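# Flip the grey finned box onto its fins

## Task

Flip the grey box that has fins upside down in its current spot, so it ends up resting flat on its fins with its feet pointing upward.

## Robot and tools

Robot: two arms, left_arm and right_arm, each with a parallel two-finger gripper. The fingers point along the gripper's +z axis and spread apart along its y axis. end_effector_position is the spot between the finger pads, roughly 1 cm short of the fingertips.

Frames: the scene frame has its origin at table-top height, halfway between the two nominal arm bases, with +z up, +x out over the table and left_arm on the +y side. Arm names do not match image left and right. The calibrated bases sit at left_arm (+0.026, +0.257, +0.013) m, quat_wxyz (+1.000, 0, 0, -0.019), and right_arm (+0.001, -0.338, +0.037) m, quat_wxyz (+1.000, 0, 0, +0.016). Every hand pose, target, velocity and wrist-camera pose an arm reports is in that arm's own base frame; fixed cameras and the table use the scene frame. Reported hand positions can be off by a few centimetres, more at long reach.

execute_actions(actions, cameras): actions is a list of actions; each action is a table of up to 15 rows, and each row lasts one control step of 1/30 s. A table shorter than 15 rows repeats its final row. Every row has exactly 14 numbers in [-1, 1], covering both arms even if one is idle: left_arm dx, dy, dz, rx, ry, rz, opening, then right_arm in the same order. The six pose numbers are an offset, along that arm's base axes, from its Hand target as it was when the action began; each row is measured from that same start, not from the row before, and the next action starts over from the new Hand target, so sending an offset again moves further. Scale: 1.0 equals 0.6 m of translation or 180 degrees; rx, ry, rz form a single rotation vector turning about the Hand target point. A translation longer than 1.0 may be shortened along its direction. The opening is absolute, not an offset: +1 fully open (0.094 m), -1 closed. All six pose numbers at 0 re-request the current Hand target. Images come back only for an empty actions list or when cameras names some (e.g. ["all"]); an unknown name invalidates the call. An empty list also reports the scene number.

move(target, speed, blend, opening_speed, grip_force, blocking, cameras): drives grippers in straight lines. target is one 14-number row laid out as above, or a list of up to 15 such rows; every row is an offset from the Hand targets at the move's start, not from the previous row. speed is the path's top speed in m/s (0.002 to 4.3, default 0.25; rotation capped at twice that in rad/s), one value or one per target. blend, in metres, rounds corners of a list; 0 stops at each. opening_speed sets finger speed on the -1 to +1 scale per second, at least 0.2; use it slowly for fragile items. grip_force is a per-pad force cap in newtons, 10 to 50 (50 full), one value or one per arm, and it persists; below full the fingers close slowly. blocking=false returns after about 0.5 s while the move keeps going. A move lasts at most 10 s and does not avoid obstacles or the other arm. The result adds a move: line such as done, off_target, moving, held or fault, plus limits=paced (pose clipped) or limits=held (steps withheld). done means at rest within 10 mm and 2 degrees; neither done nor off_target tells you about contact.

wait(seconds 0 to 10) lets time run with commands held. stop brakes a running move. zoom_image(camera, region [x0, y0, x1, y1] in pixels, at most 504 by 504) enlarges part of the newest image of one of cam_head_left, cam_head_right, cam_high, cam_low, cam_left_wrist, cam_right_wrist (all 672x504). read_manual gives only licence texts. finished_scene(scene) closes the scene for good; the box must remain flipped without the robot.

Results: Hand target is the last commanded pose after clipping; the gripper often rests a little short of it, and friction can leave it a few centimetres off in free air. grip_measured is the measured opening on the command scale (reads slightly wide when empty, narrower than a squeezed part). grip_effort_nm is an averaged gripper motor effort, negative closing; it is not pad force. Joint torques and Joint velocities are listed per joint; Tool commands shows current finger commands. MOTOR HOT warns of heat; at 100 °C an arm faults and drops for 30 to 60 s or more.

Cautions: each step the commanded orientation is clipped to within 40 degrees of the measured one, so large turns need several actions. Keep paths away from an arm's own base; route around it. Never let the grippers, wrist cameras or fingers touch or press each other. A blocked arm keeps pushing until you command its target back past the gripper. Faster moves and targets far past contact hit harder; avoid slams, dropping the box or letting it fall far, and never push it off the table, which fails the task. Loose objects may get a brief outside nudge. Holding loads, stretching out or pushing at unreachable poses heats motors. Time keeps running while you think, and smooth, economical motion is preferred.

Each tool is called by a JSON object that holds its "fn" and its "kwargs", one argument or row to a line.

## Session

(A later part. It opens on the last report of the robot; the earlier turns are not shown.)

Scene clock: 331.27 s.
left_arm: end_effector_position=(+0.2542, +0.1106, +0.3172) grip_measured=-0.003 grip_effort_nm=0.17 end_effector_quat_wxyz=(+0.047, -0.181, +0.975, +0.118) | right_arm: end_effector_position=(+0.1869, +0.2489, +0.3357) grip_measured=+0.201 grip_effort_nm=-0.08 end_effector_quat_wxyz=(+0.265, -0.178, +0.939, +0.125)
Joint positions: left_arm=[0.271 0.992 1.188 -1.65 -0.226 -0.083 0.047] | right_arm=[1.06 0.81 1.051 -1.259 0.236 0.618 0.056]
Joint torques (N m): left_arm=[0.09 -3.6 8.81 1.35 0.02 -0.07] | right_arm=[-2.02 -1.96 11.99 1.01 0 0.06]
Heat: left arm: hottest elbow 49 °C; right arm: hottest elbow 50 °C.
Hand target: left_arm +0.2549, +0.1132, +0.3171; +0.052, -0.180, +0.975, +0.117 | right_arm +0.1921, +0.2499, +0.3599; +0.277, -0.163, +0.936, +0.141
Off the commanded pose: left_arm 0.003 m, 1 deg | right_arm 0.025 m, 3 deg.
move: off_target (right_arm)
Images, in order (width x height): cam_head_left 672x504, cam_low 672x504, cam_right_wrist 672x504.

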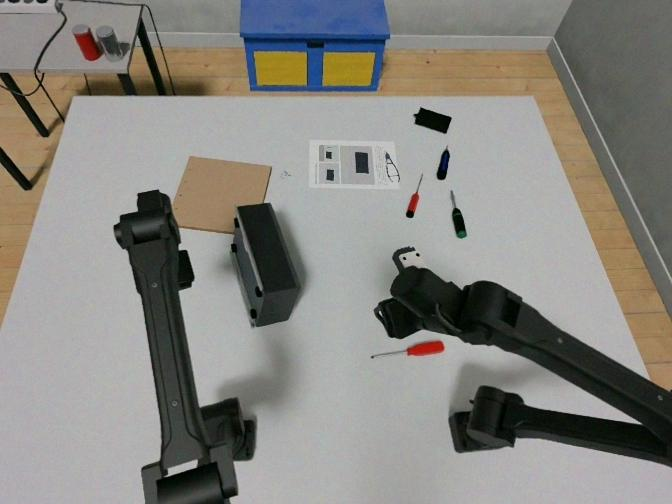

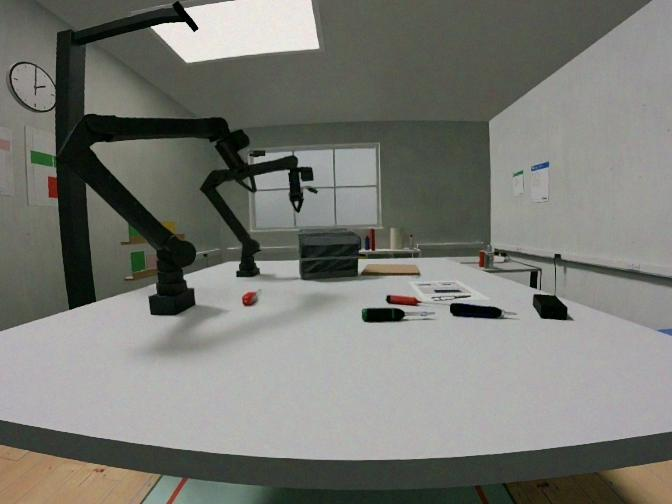

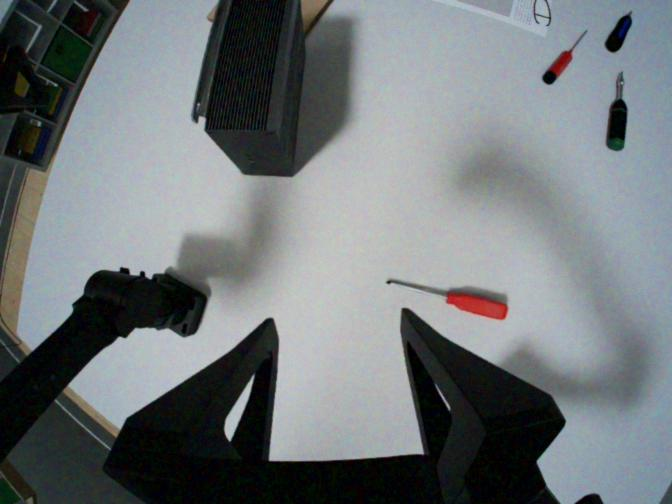

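{"fn": "move", "kwargs": {
  "target": [
    [0,0,0,0,0,0,0,0.3,0.38,0.0,0,0,-0.04,0.2],
    [0,0,0,0,0,0,0,0.327,0.442,-0.12,0,0,-0.04,0.2]
  ],
  "speed": 0.2,
  "blend": [0.03,0],
  "cameras": ["cam_right_wrist","cam_head_left"]
}}

Scene clock: 345.07 s.
left_arm: end_effector_position=(+0.2542, +0.1106, +0.3172) grip_measured=-0.003 grip_effort_nm=0.17 end_effector_quat_wxyz=(+0.047, -0.181, +0.975, +0.118) | right_arm: end_effector_position=(+0.3800, +0.5080, +0.2711) grip_measured=+0.201 grip_effort_nm=-0.08 end_effector_quat_wxyz=(+0.271, -0.115, +0.950, +0.107)
Joint positions: left_arm=[0.271 0.992 1.188 -1.65 -0.226 -0.082 0.047] | right_arm=[1.004 1.675 1.621 -0.986 0.274 0.687 0.056]
Joint torques (N m): left_arm=[0.26 -3.37 8.8 1.33 0.02 -0.09] | right_arm=[-1.38 -15.97 10.69 2.1 0.34 0.07]
Heat: left arm: hottest elbow 47 °C; right arm: hottest elbow 51 °C.
Hand target: left_arm +0.2549, +0.1132, +0.3171; +0.052, -0.180, +0.975, +0.117 | right_arm +0.3884, +0.5150, +0.2876; +0.285, -0.104, +0.945, +0.123
Off the commanded pose: left_arm 0.003 m, 1 deg | right_arm 0.020 m, 3 deg.
move: off_target (right_arm)
Images, in order (width x height): cam_head_left 672x504, cam_right_wrist 672x504.

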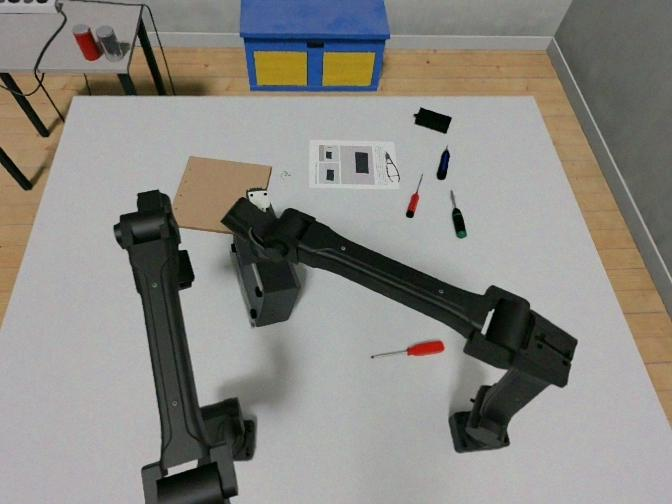

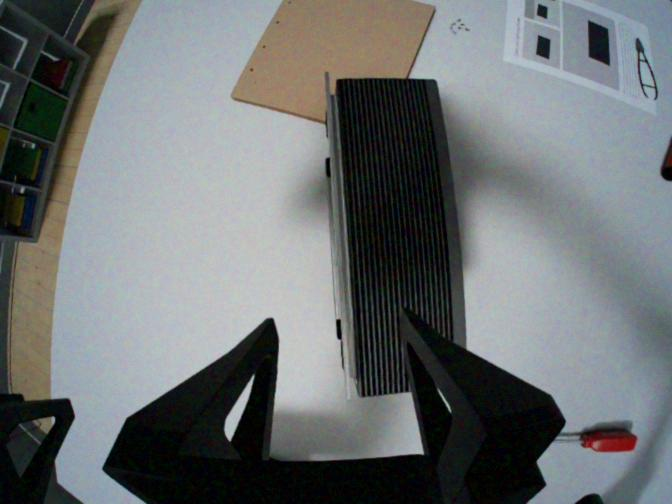

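{"fn": "move", "kwargs": {
  "target": [0,0,0,0,0,0,0,0.062,0.037,-0.097,0,0,0,0.1],
  "speed": 0.1,
  "cameras": ["cam_right_wrist"]
}}

Scene clock: 354.10 s.
left_arm: end_effector_position=(+0.2542, +0.1106, +0.3172) grip_measured=-0.003 grip_effort_nm=0.17 end_effector_quat_wxyz=(+0.047, -0.181, +0.975, +0.118) | right_arm: end_effector_position=(+0.4120, +0.5313, +0.2160) grip_measured=+0.101 grip_effort_nm=-0.09 end_effector_quat_wxyz=(+0.273, -0.108, +0.950, +0.110)
Joint positions: left_arm=[0.271 0.992 1.188 -1.65 -0.226 -0.082 0.047] | right_arm=[0.979 1.786 1.621 -0.864 0.263 0.679 0.052]
Joint torques (N m): left_arm=[0.09 -3.49 8.77 1.35 0.02 -0.08] | right_arm=[-1.67 -17.03 10.91 2 0.05 -0.17]
Heat: left arm: hottest elbow 46 °C; right arm: hottest elbow 52 °C.
Hand target: left_arm +0.2549, +0.1132, +0.3171; +0.052, -0.180, +0.975, +0.117 | right_arm +0.4255, +0.5373, +0.2295; +0.285, -0.104, +0.945, +0.123
Off the commanded pose: left_arm 0.003 m, 1 deg | right_arm 0.020 m, 2 deg.
move: off_target (right_arm)
Images, in order (width x height): cam_right_wrist 672x504.

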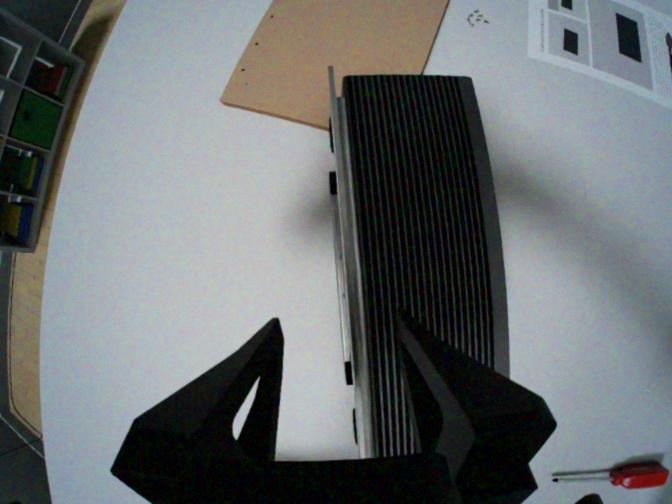

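{"fn": "move", "kwargs": {
  "target": [0,0,0,0,0,0,0,0.036,0.01,-0.053,0,0,0,0.1],
  "speed": 0.06,
  "cameras": ["cam_right_wrist","cam_low"]
}}

{"fn": "zoom_image", "kwargs": {
  "camera": "cam_right_wrist",
  "region": [220, 180, 480, 460]
}}

{"fn": "zoom_image", "kwargs": {
  "camera": "cam_low",
  "region": [280, 170, 400, 290]
}}

Scene clock: 364.23 s.
left_arm: end_effector_position=(+0.2542, +0.1106, +0.3172) grip_measured=-0.003 grip_effort_nm=0.17 end_effector_quat_wxyz=(+0.047, -0.181, +0.975, +0.118) | right_arm: end_effector_position=(+0.4329, +0.5371, +0.1859) grip_measured=+0.101 grip_effort_nm=-0.09 end_effector_quat_wxyz=(+0.273, -0.108, +0.949, +0.111)
Joint positions: left_arm=[0.271 0.992 1.188 -1.65 -0.226 -0.082 0.047] | right_arm=[0.956 1.843 1.621 -0.799 0.25 0.659 0.052]
Joint torques (N m): left_arm=[0.21 -3.55 8.79 1.36 0.02 -0.08] | right_arm=[-1.79 -16.73 10.67 2.22 0 -0.11]
Heat: left arm: hottest elbow 45 °C; right arm: hottest elbow 53 °C.
Hand target: left_arm +0.2549, +0.1132, +0.3171; +0.052, -0.180, +0.975, +0.117 | right_arm +0.4472, +0.5432, +0.1977; +0.285, -0.104, +0.945, +0.123
Off the commanded pose: left_arm 0.003 m, 1 deg | right_arm 0.019 m, 2 deg.
move: off_target (right_arm)
Images, in order (width x height): cam_low 672x504, cam_right_wrist 672x504.

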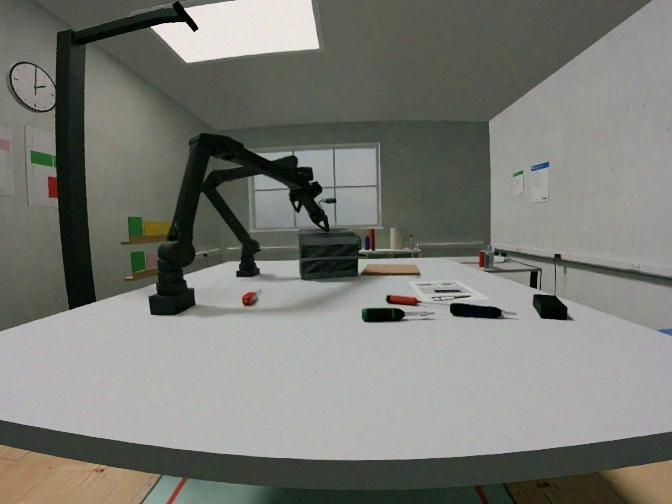

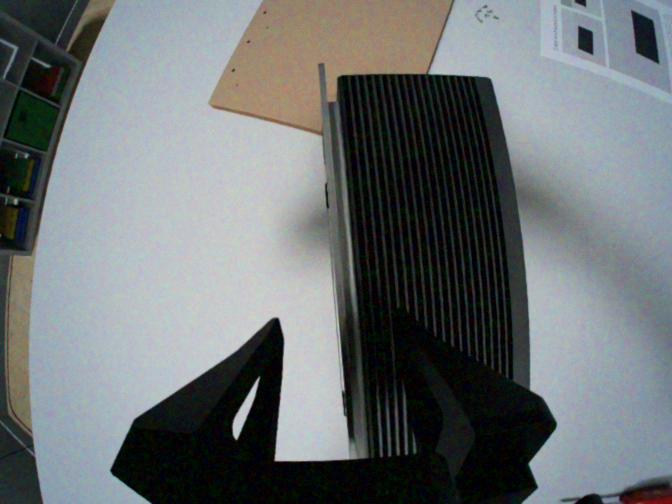

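Scaled by 1.800 from the camera's 672x504 image, which has a finer 960x720 frame.

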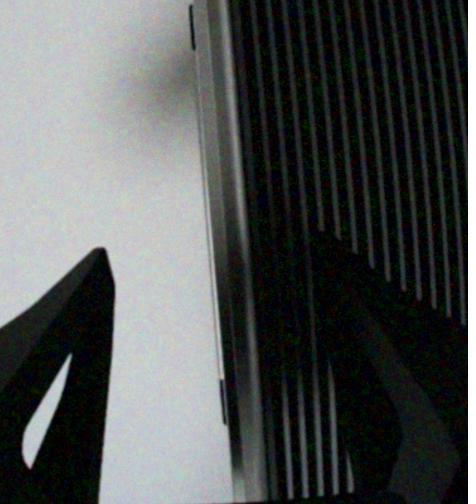

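Scaled by 4.200.

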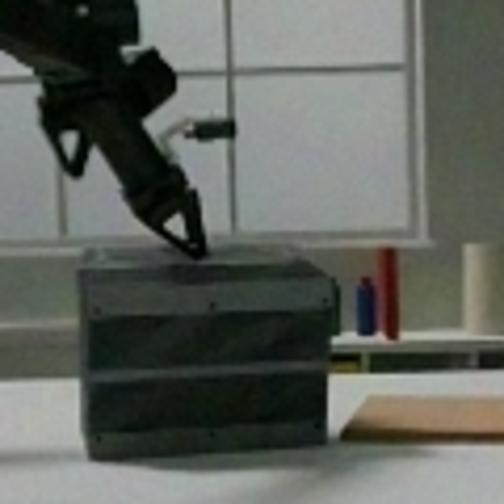

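{"fn": "move", "kwargs": {
  "target": [0,0,0,0,0,0,0,0,0.0,0.0,0,0,0,-1],
  "opening_speed": 0.4,
  "cameras": ["cam_right_wrist","cam_low"]
}}

{"fn": "zoom_image", "kwargs": {
  "camera": "cam_right_wrist",
  "region": [220, 180, 480, 460]
}}

Scene clock: 371.60 s.
left_arm: end_effector_position=(+0.2542, +0.1106, +0.3172) grip_measured=-0.003 grip_effort_nm=0.16 end_effector_quat_wxyz=(+0.047, -0.181, +0.975, +0.118) | right_arm: end_effector_position=(+0.4345, +0.5357, +0.1858) grip_measured=-0.924 grip_effort_nm=-0.99 end_effector_quat_wxyz=(+0.272, -0.107, +0.950, +0.112)
Joint positions: left_arm=[0.271 0.992 1.188 -1.65 -0.226 -0.082 0.047] | right_arm=[0.952 1.843 1.621 -0.799 0.247 0.657 0.004]
Joint torques (N m): left_arm=[0.09 -3.49 8.77 1.35 0.01 -0.08] | right_arm=[-1.44 -16.67 10.76 2.15 0.17 -0.14]
Heat: left arm: hottest elbow 45 °C; right arm: hottest elbow 53 °C.
Hand target: left_arm +0.2549, +0.1132, +0.3171; +0.052, -0.180, +0.975, +0.117 | right_arm +0.4472, +0.5432, +0.1977; +0.285, -0.104, +0.945, +0.123
Off the commanded pose: left_arm 0.003 m, 1 deg | right_arm 0.019 m, 2 deg.
move: off_target (right_arm)
Images, in order (width x height): cam_low 672x504, cam_right_wrist 672x504.

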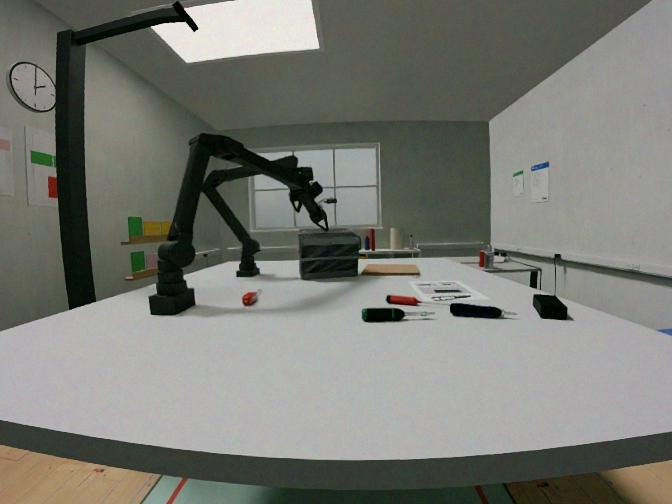

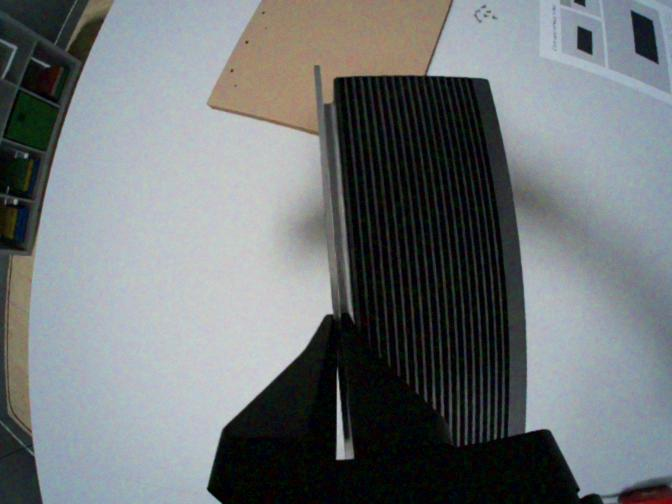

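Scaled by 1.800 from the camera's 672x504 image, which has a finer 960x720 frame.

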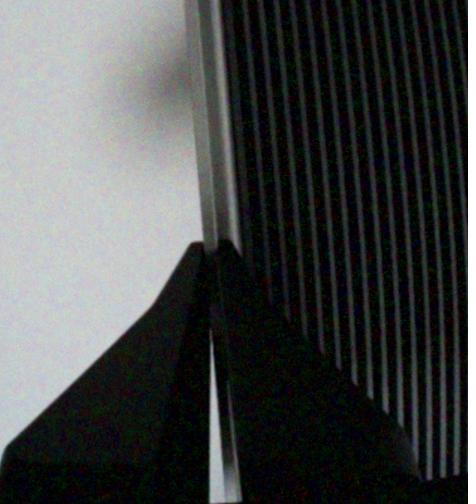

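{"fn": "move", "kwargs": {
  "target": [
    [0,0,0,0,0,0,0,0.034,-0.122,0.012,0.107,0.0297,0,-1],
    [0,0,0,0,0,0,0,0.066,-0.239,-0.022,0.214,0.0593,0,-1]
  ],
  "speed": 0.07,
  "blend": [0.02,0],
  "cameras": ["cam_right_wrist","cam_low","cam_head_left"]
}}

Scene clock: 384.90 s.
left_arm: end_effector_position=(+0.2542, +0.1106, +0.3172) grip_measured=-0.003 grip_effort_nm=0.17 end_effector_quat_wxyz=(+0.047, -0.181, +0.975, +0.118) | right_arm: end_effector_position=(+0.4738, +0.3949, +0.1728) grip_measured=-0.932 grip_effort_nm=-1.04 end_effector_quat_wxyz=(+0.202, -0.007, +0.883, +0.424)
Joint positions: left_arm=[0.271 0.992 1.188 -1.65 -0.226 -0.082 0.047] | right_arm=[0.57 1.601 1.078 -0.149 -0.459 0.78 0.003]
Joint torques (N m): left_arm=[0.15 -3.66 8.79 1.35 0.02 -0.09] | right_arm=[-1.2 -12.92 9.46 3.38 0.24 0.24]
Heat: left arm: hottest elbow 44 °C; right arm: hottest elbow 52 °C.
Hand target: left_arm +0.2549, +0.1132, +0.3171; +0.052, -0.180, +0.975, +0.117 | right_arm +0.4867, +0.4000, +0.1846; +0.216, +0.007, +0.873, +0.437
Off the commanded pose: left_arm 0.003 m, 1 deg | right_arm 0.018 m, 3 deg.
move: off_target (right_arm)
Images, in order (width x height): cam_head_left 672x504, cam_low 672x504, cam_right_wrist 672x504.

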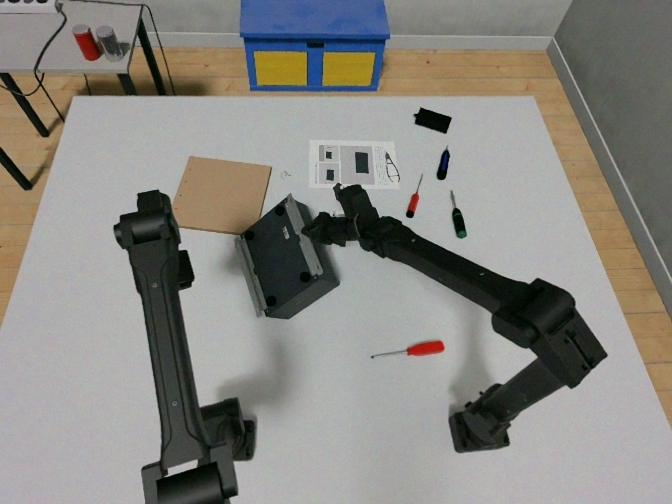

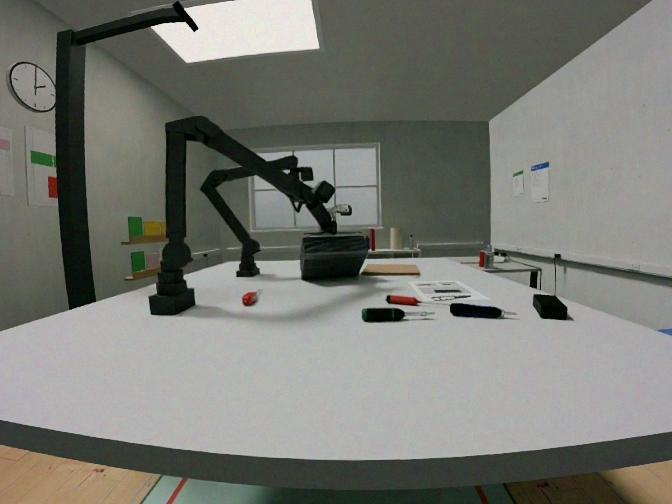

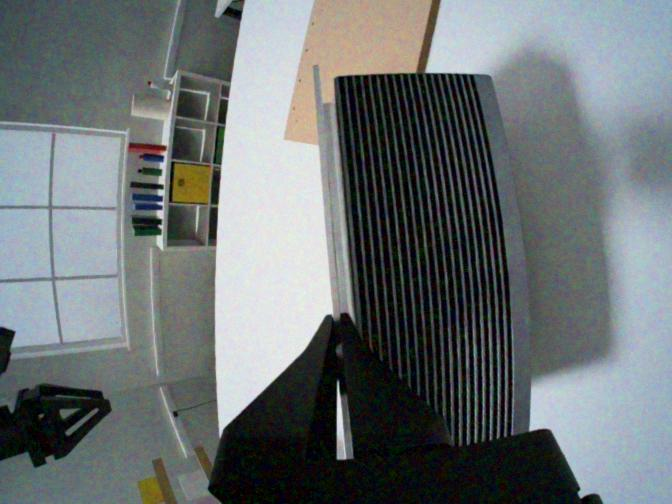

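{"fn": "move", "kwargs": {
  "target": [
    [0,0,0,0,0,0,0,0.027,-0.098,-0.073,0.107,0.0297,0,-1],
    [0,0,0,0,0,0,0,0.045,-0.167,-0.18,0.21,0.058,0,-1]
  ],
  "speed": 0.06,
  "blend": [0.02,0],
  "cameras": ["cam_right_wrist","cam_low","cam_head_left"]
}}

{"fn": "zoom_image", "kwargs": {
  "camera": "cam_low",
  "region": [270, 210, 410, 310]
}}

Scene clock: 396.47 s.
left_arm: end_effector_position=(+0.2542, +0.1106, +0.3172) grip_measured=-0.003 grip_effort_nm=0.17 end_effector_quat_wxyz=(+0.047, -0.181, +0.975, +0.118) | right_arm: end_effector_position=(+0.5009, +0.3013, +0.0635) grip_measured=-0.925 grip_effort_nm=-1.04 end_effector_quat_wxyz=(+0.120, +0.112, +0.712, +0.682)
Joint positions: left_arm=[0.271 0.992 1.188 -1.65 -0.226 -0.082 0.047] | right_arm=[0.3 2.056 0.84 1.149 -0.939 1.499 0.004]
Joint torques (N m): left_arm=[0.09 -3.6 8.8 1.36 0.03 -0.08] | right_arm=[-1.73 -14.74 5.87 2.95 -0.18 0.32]
Heat: left arm: hottest elbow 44 °C; right arm: hottest elbow 51 °C.
Hand target: left_arm +0.2549, +0.1132, +0.3171; +0.052, -0.180, +0.975, +0.117 | right_arm +0.5137, +0.2997, +0.0766; +0.123, +0.116, +0.701, +0.693
Off the commanded pose: left_arm 0.003 m, 1 deg | right_arm 0.018 m, 2 deg.
move: off_target (right_arm)
Images, in order (width x height): cam_head_left 672x504, cam_low 672x504, cam_right_wrist 672x504.

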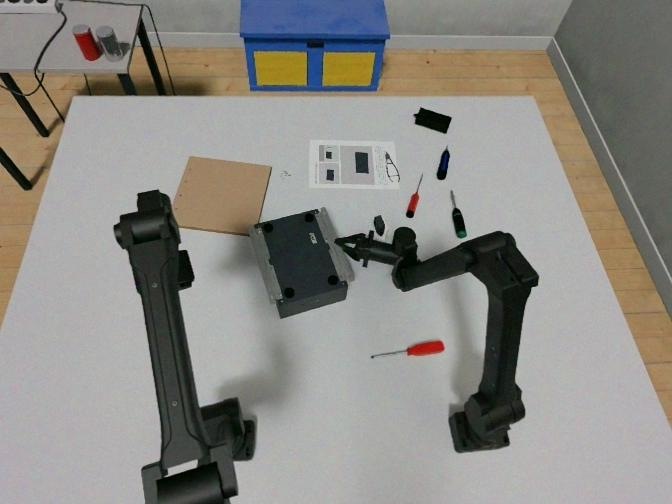

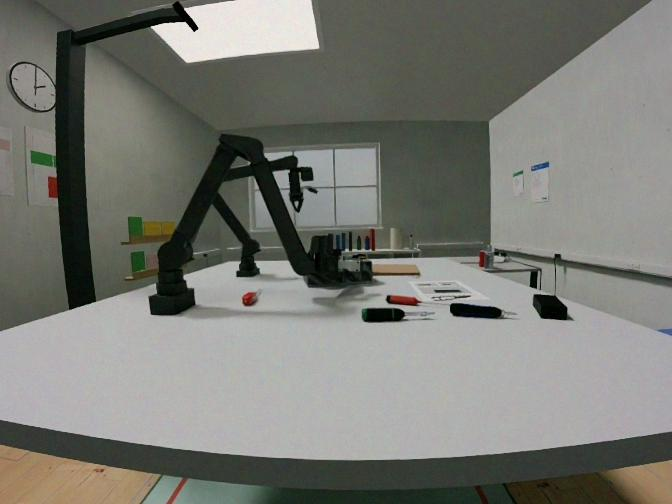

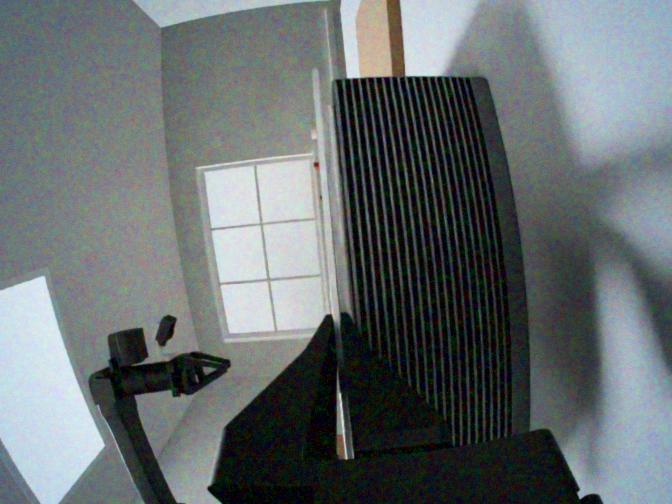

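Scaled by 3.600.

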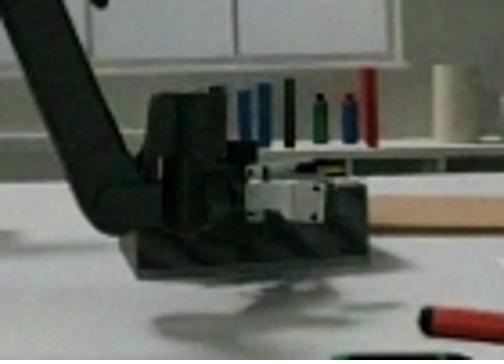

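{"fn": "move", "kwargs": {
  "target": [
    [0,0,0,0,0,0,0,0,0,-0.012,0.01,0.003,0,-1],
    [0,0,0,0,0,0,0,-0.08,-0.125,-0.005,0.01,0.003,-0.085,-1]
  ],
  "speed": 0.05,
  "cameras": ["cam_head_left","cam_low"]
}}

Scene clock: 405.50 s.
left_arm: end_effector_position=(+0.2542, +0.1106, +0.3172) grip_measured=-0.003 grip_effort_nm=0.17 end_effector_quat_wxyz=(+0.047, -0.181, +0.975, +0.118) | right_arm: end_effector_position=(+0.4584, +0.2487, +0.0628) grip_measured=-0.931 grip_effort_nm=-1.04 end_effector_quat_wxyz=(+0.194, +0.194, +0.682, +0.678)
Joint positions: left_arm=[0.271 0.992 1.188 -1.65 -0.226 -0.082 0.047] | right_arm=[0.269 2.021 0.604 1.411 -0.747 1.565 0.003]
Joint torques (N m): left_arm=[0.21 -3.49 8.8 1.36 0.03 -0.08] | right_arm=[-4.48 -14.27 1.05 2.89 0.22 0.18]
Heat: left arm: hottest elbow 44 °C; right arm: hottest elbow 48 °C.
Hand target: left_arm +0.2549, +0.1132, +0.3171; +0.052, -0.180, +0.975, +0.117 | right_arm +0.4657, +0.2247, +0.0736; +0.209, +0.213, +0.669, +0.681
Off the commanded pose: left_arm 0.003 m, 1 deg | right_arm 0.027 m, 3 deg.
move: off_target (right_arm)
Images, in order (width x height): cam_head_left 672x504, cam_low 672x504.

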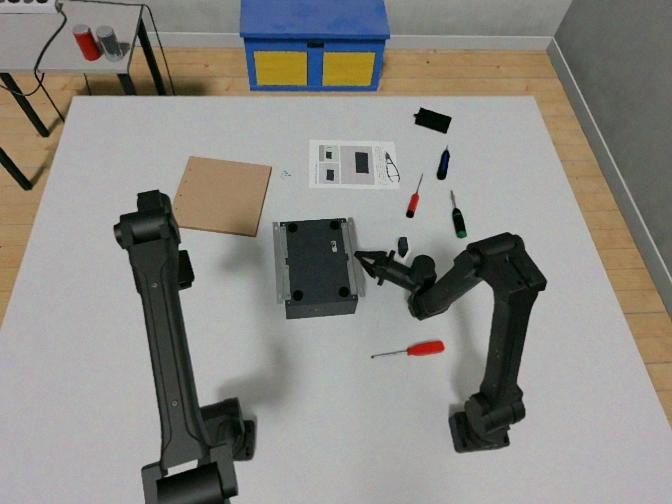

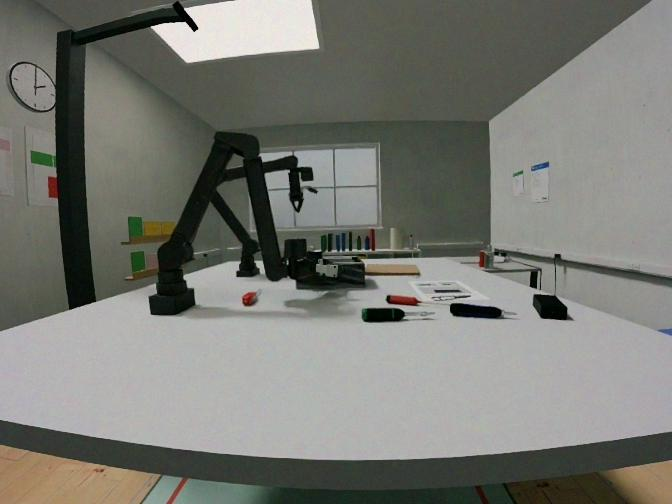

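{"fn": "move", "kwargs": {
  "target": [
    [0,0,0,0,0,0,0,-0.035,-0.008,0.0,0,0,0,-1],
    [0,0,0,0,0,0,0,-0.035,0.01,-0.008,0,0,0,-1],
    [0,0,0,0,0,0,0,-0.035,0.01,-0.008,0,0,0,-0.4]
  ],
  "speed": 0.05,
  "opening_speed": 0.5,
  "cameras": ["cam_right_wrist","cam_head_left"]
}}

{"fn": "zoom_image", "kwargs": {
  "camera": "cam_right_wrist",
  "region": [220, 180, 480, 460]
}}

Scene clock: 414.20 s.
left_arm: end_effector_position=(+0.2542, +0.1106, +0.3172) grip_measured=-0.003 grip_effort_nm=0.16 end_effector_quat_wxyz=(+0.047, -0.181, +0.975, +0.118) | right_arm: end_effector_position=(+0.4436, +0.2336, +0.0637) grip_measured=-0.402 grip_effort_nm=0.07 end_effector_quat_wxyz=(+0.204, +0.213, +0.675, +0.677)
Joint positions: left_arm=[0.271 0.992 1.188 -1.65 -0.226 -0.082 0.047] | right_arm=[0.256 2.011 0.54 1.47 -0.717 1.583 0.028]
Joint torques (N m): left_arm=[0.09 -3.6 8.79 1.33 0.03 -0.09] | right_arm=[-1.08 -11.28 1.81 2.88 0.09 -0.05]
Heat: left arm: hottest elbow 43 °C; right arm: hottest elbow 46 °C.
Hand target: left_arm +0.2549, +0.1132, +0.3171; +0.052, -0.180, +0.975, +0.117 | right_arm +0.4448, +0.2306, +0.0688; +0.209, +0.213, +0.669, +0.681
Off the commanded pose: left_arm 0.003 m, 1 deg | right_arm 0.006 m, 1 deg.
move: done
Images, in order (width x height): cam_head_left 672x504, cam_right_wrist 672x504.

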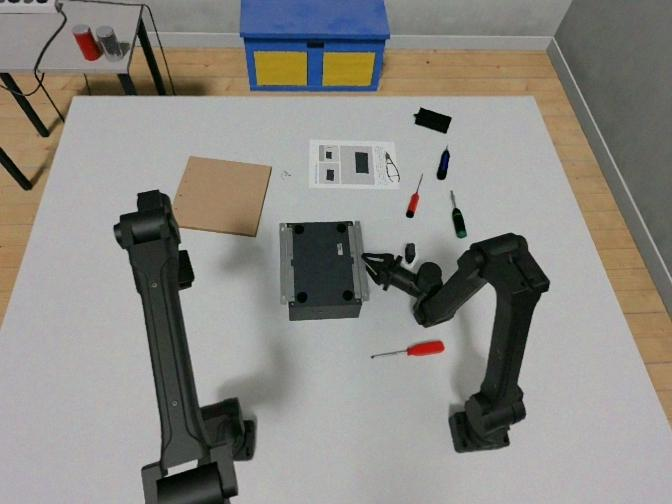

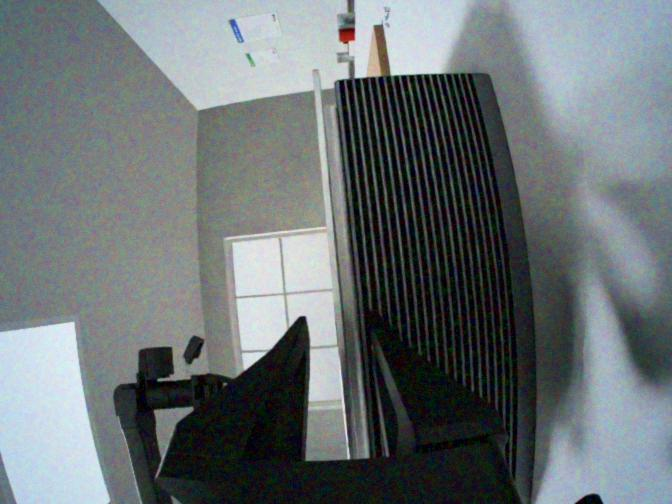

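Scaled by 1.800 from the camera's 672x504 image, which has a finer 960x720 frame.

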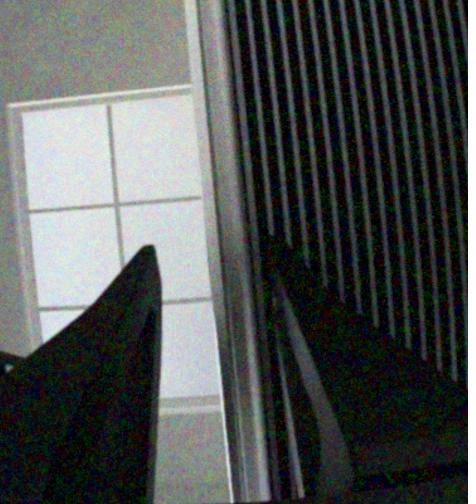

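{"fn": "move", "kwargs": {
  "target": [0,0,0,0,0,0,0,-0.12,-0.175,0.0,0,0,0,-0.4],
  "speed": 0.12,
  "cameras": ["cam_low","cam_head_left","cam_high"]
}}

{"fn": "zoom_image", "kwargs": {
  "camera": "cam_low",
  "region": [260, 220, 400, 310]
}}

Scene clock: 421.20 s.
left_arm: end_effector_position=(+0.2542, +0.1106, +0.3172) grip_measured=-0.003 grip_effort_nm=0.17 end_effector_quat_wxyz=(+0.047, -0.181, +0.975, +0.118) | right_arm: end_effector_position=(+0.3722, +0.1309, +0.0628) grip_measured=-0.401 grip_effort_nm=0.07 end_effector_quat_wxyz=(+0.187, +0.223, +0.685, +0.668)
Joint positions: left_arm=[0.271 0.992 1.188 -1.65 -0.226 -0.082 0.047] | right_arm=[-0.048 1.953 0.32 1.557 -1.03 1.547 0.028]
Joint torques (N m): left_arm=[0.15 -3.6 8.77 1.39 0.02 -0.09] | right_arm=[-1.55 -9.17 0.1 2.66 -0.25 -0.2]
Heat: left arm: hottest elbow 43 °C; right arm: hottest elbow 45 °C.
Hand target: left_arm +0.2549, +0.1132, +0.3171; +0.052, -0.180, +0.975, +0.117 | right_arm +0.3728, +0.1257, +0.0688; +0.209, +0.213, +0.669, +0.681
Off the commanded pose: left_arm 0.003 m, 1 deg | right_arm 0.008 m, 4 deg.
joint sent to its limit (right arm) — joint 4 (wrist pitch), upper limit. The joint targets still meet the commanded pose.
move: off_target (right_arm)
Images, in order (width x height): cam_head_left 672x504, cam_high 672x504, cam_low 672x504.

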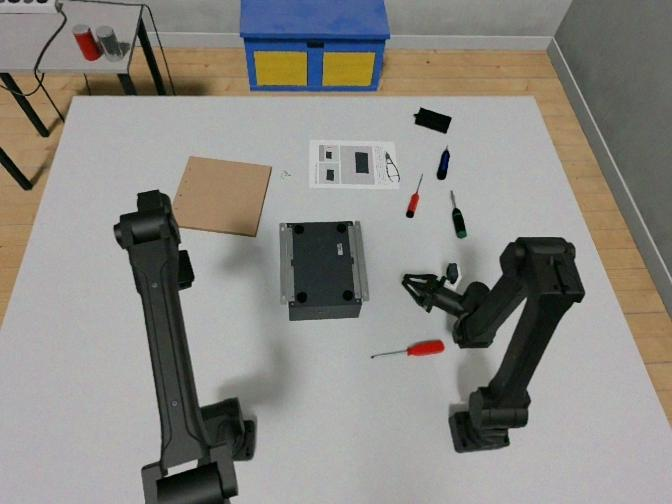

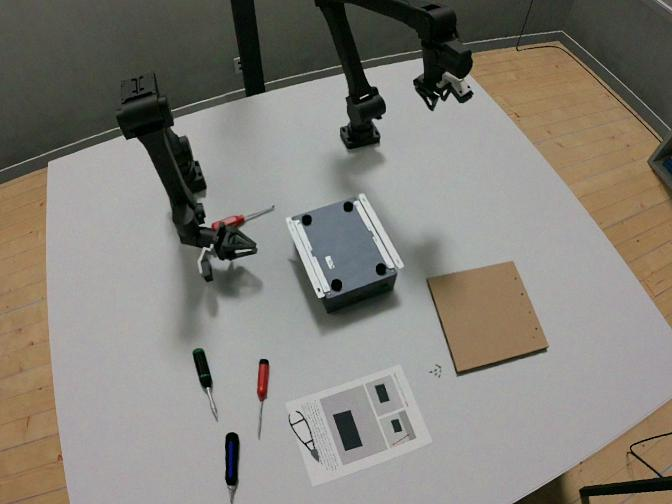

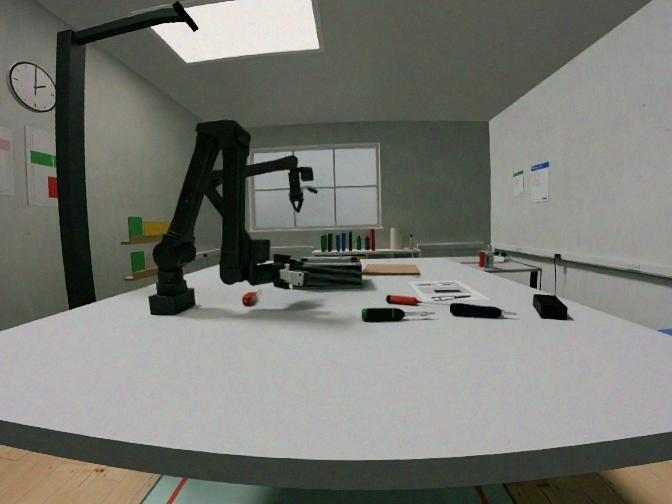

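Scaled by 3.600.

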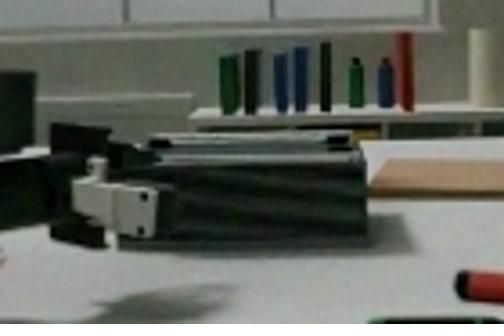

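{"fn": "finished_scene", "kwargs": {
  "scene": 2
}}

The scene is finished: the task was done.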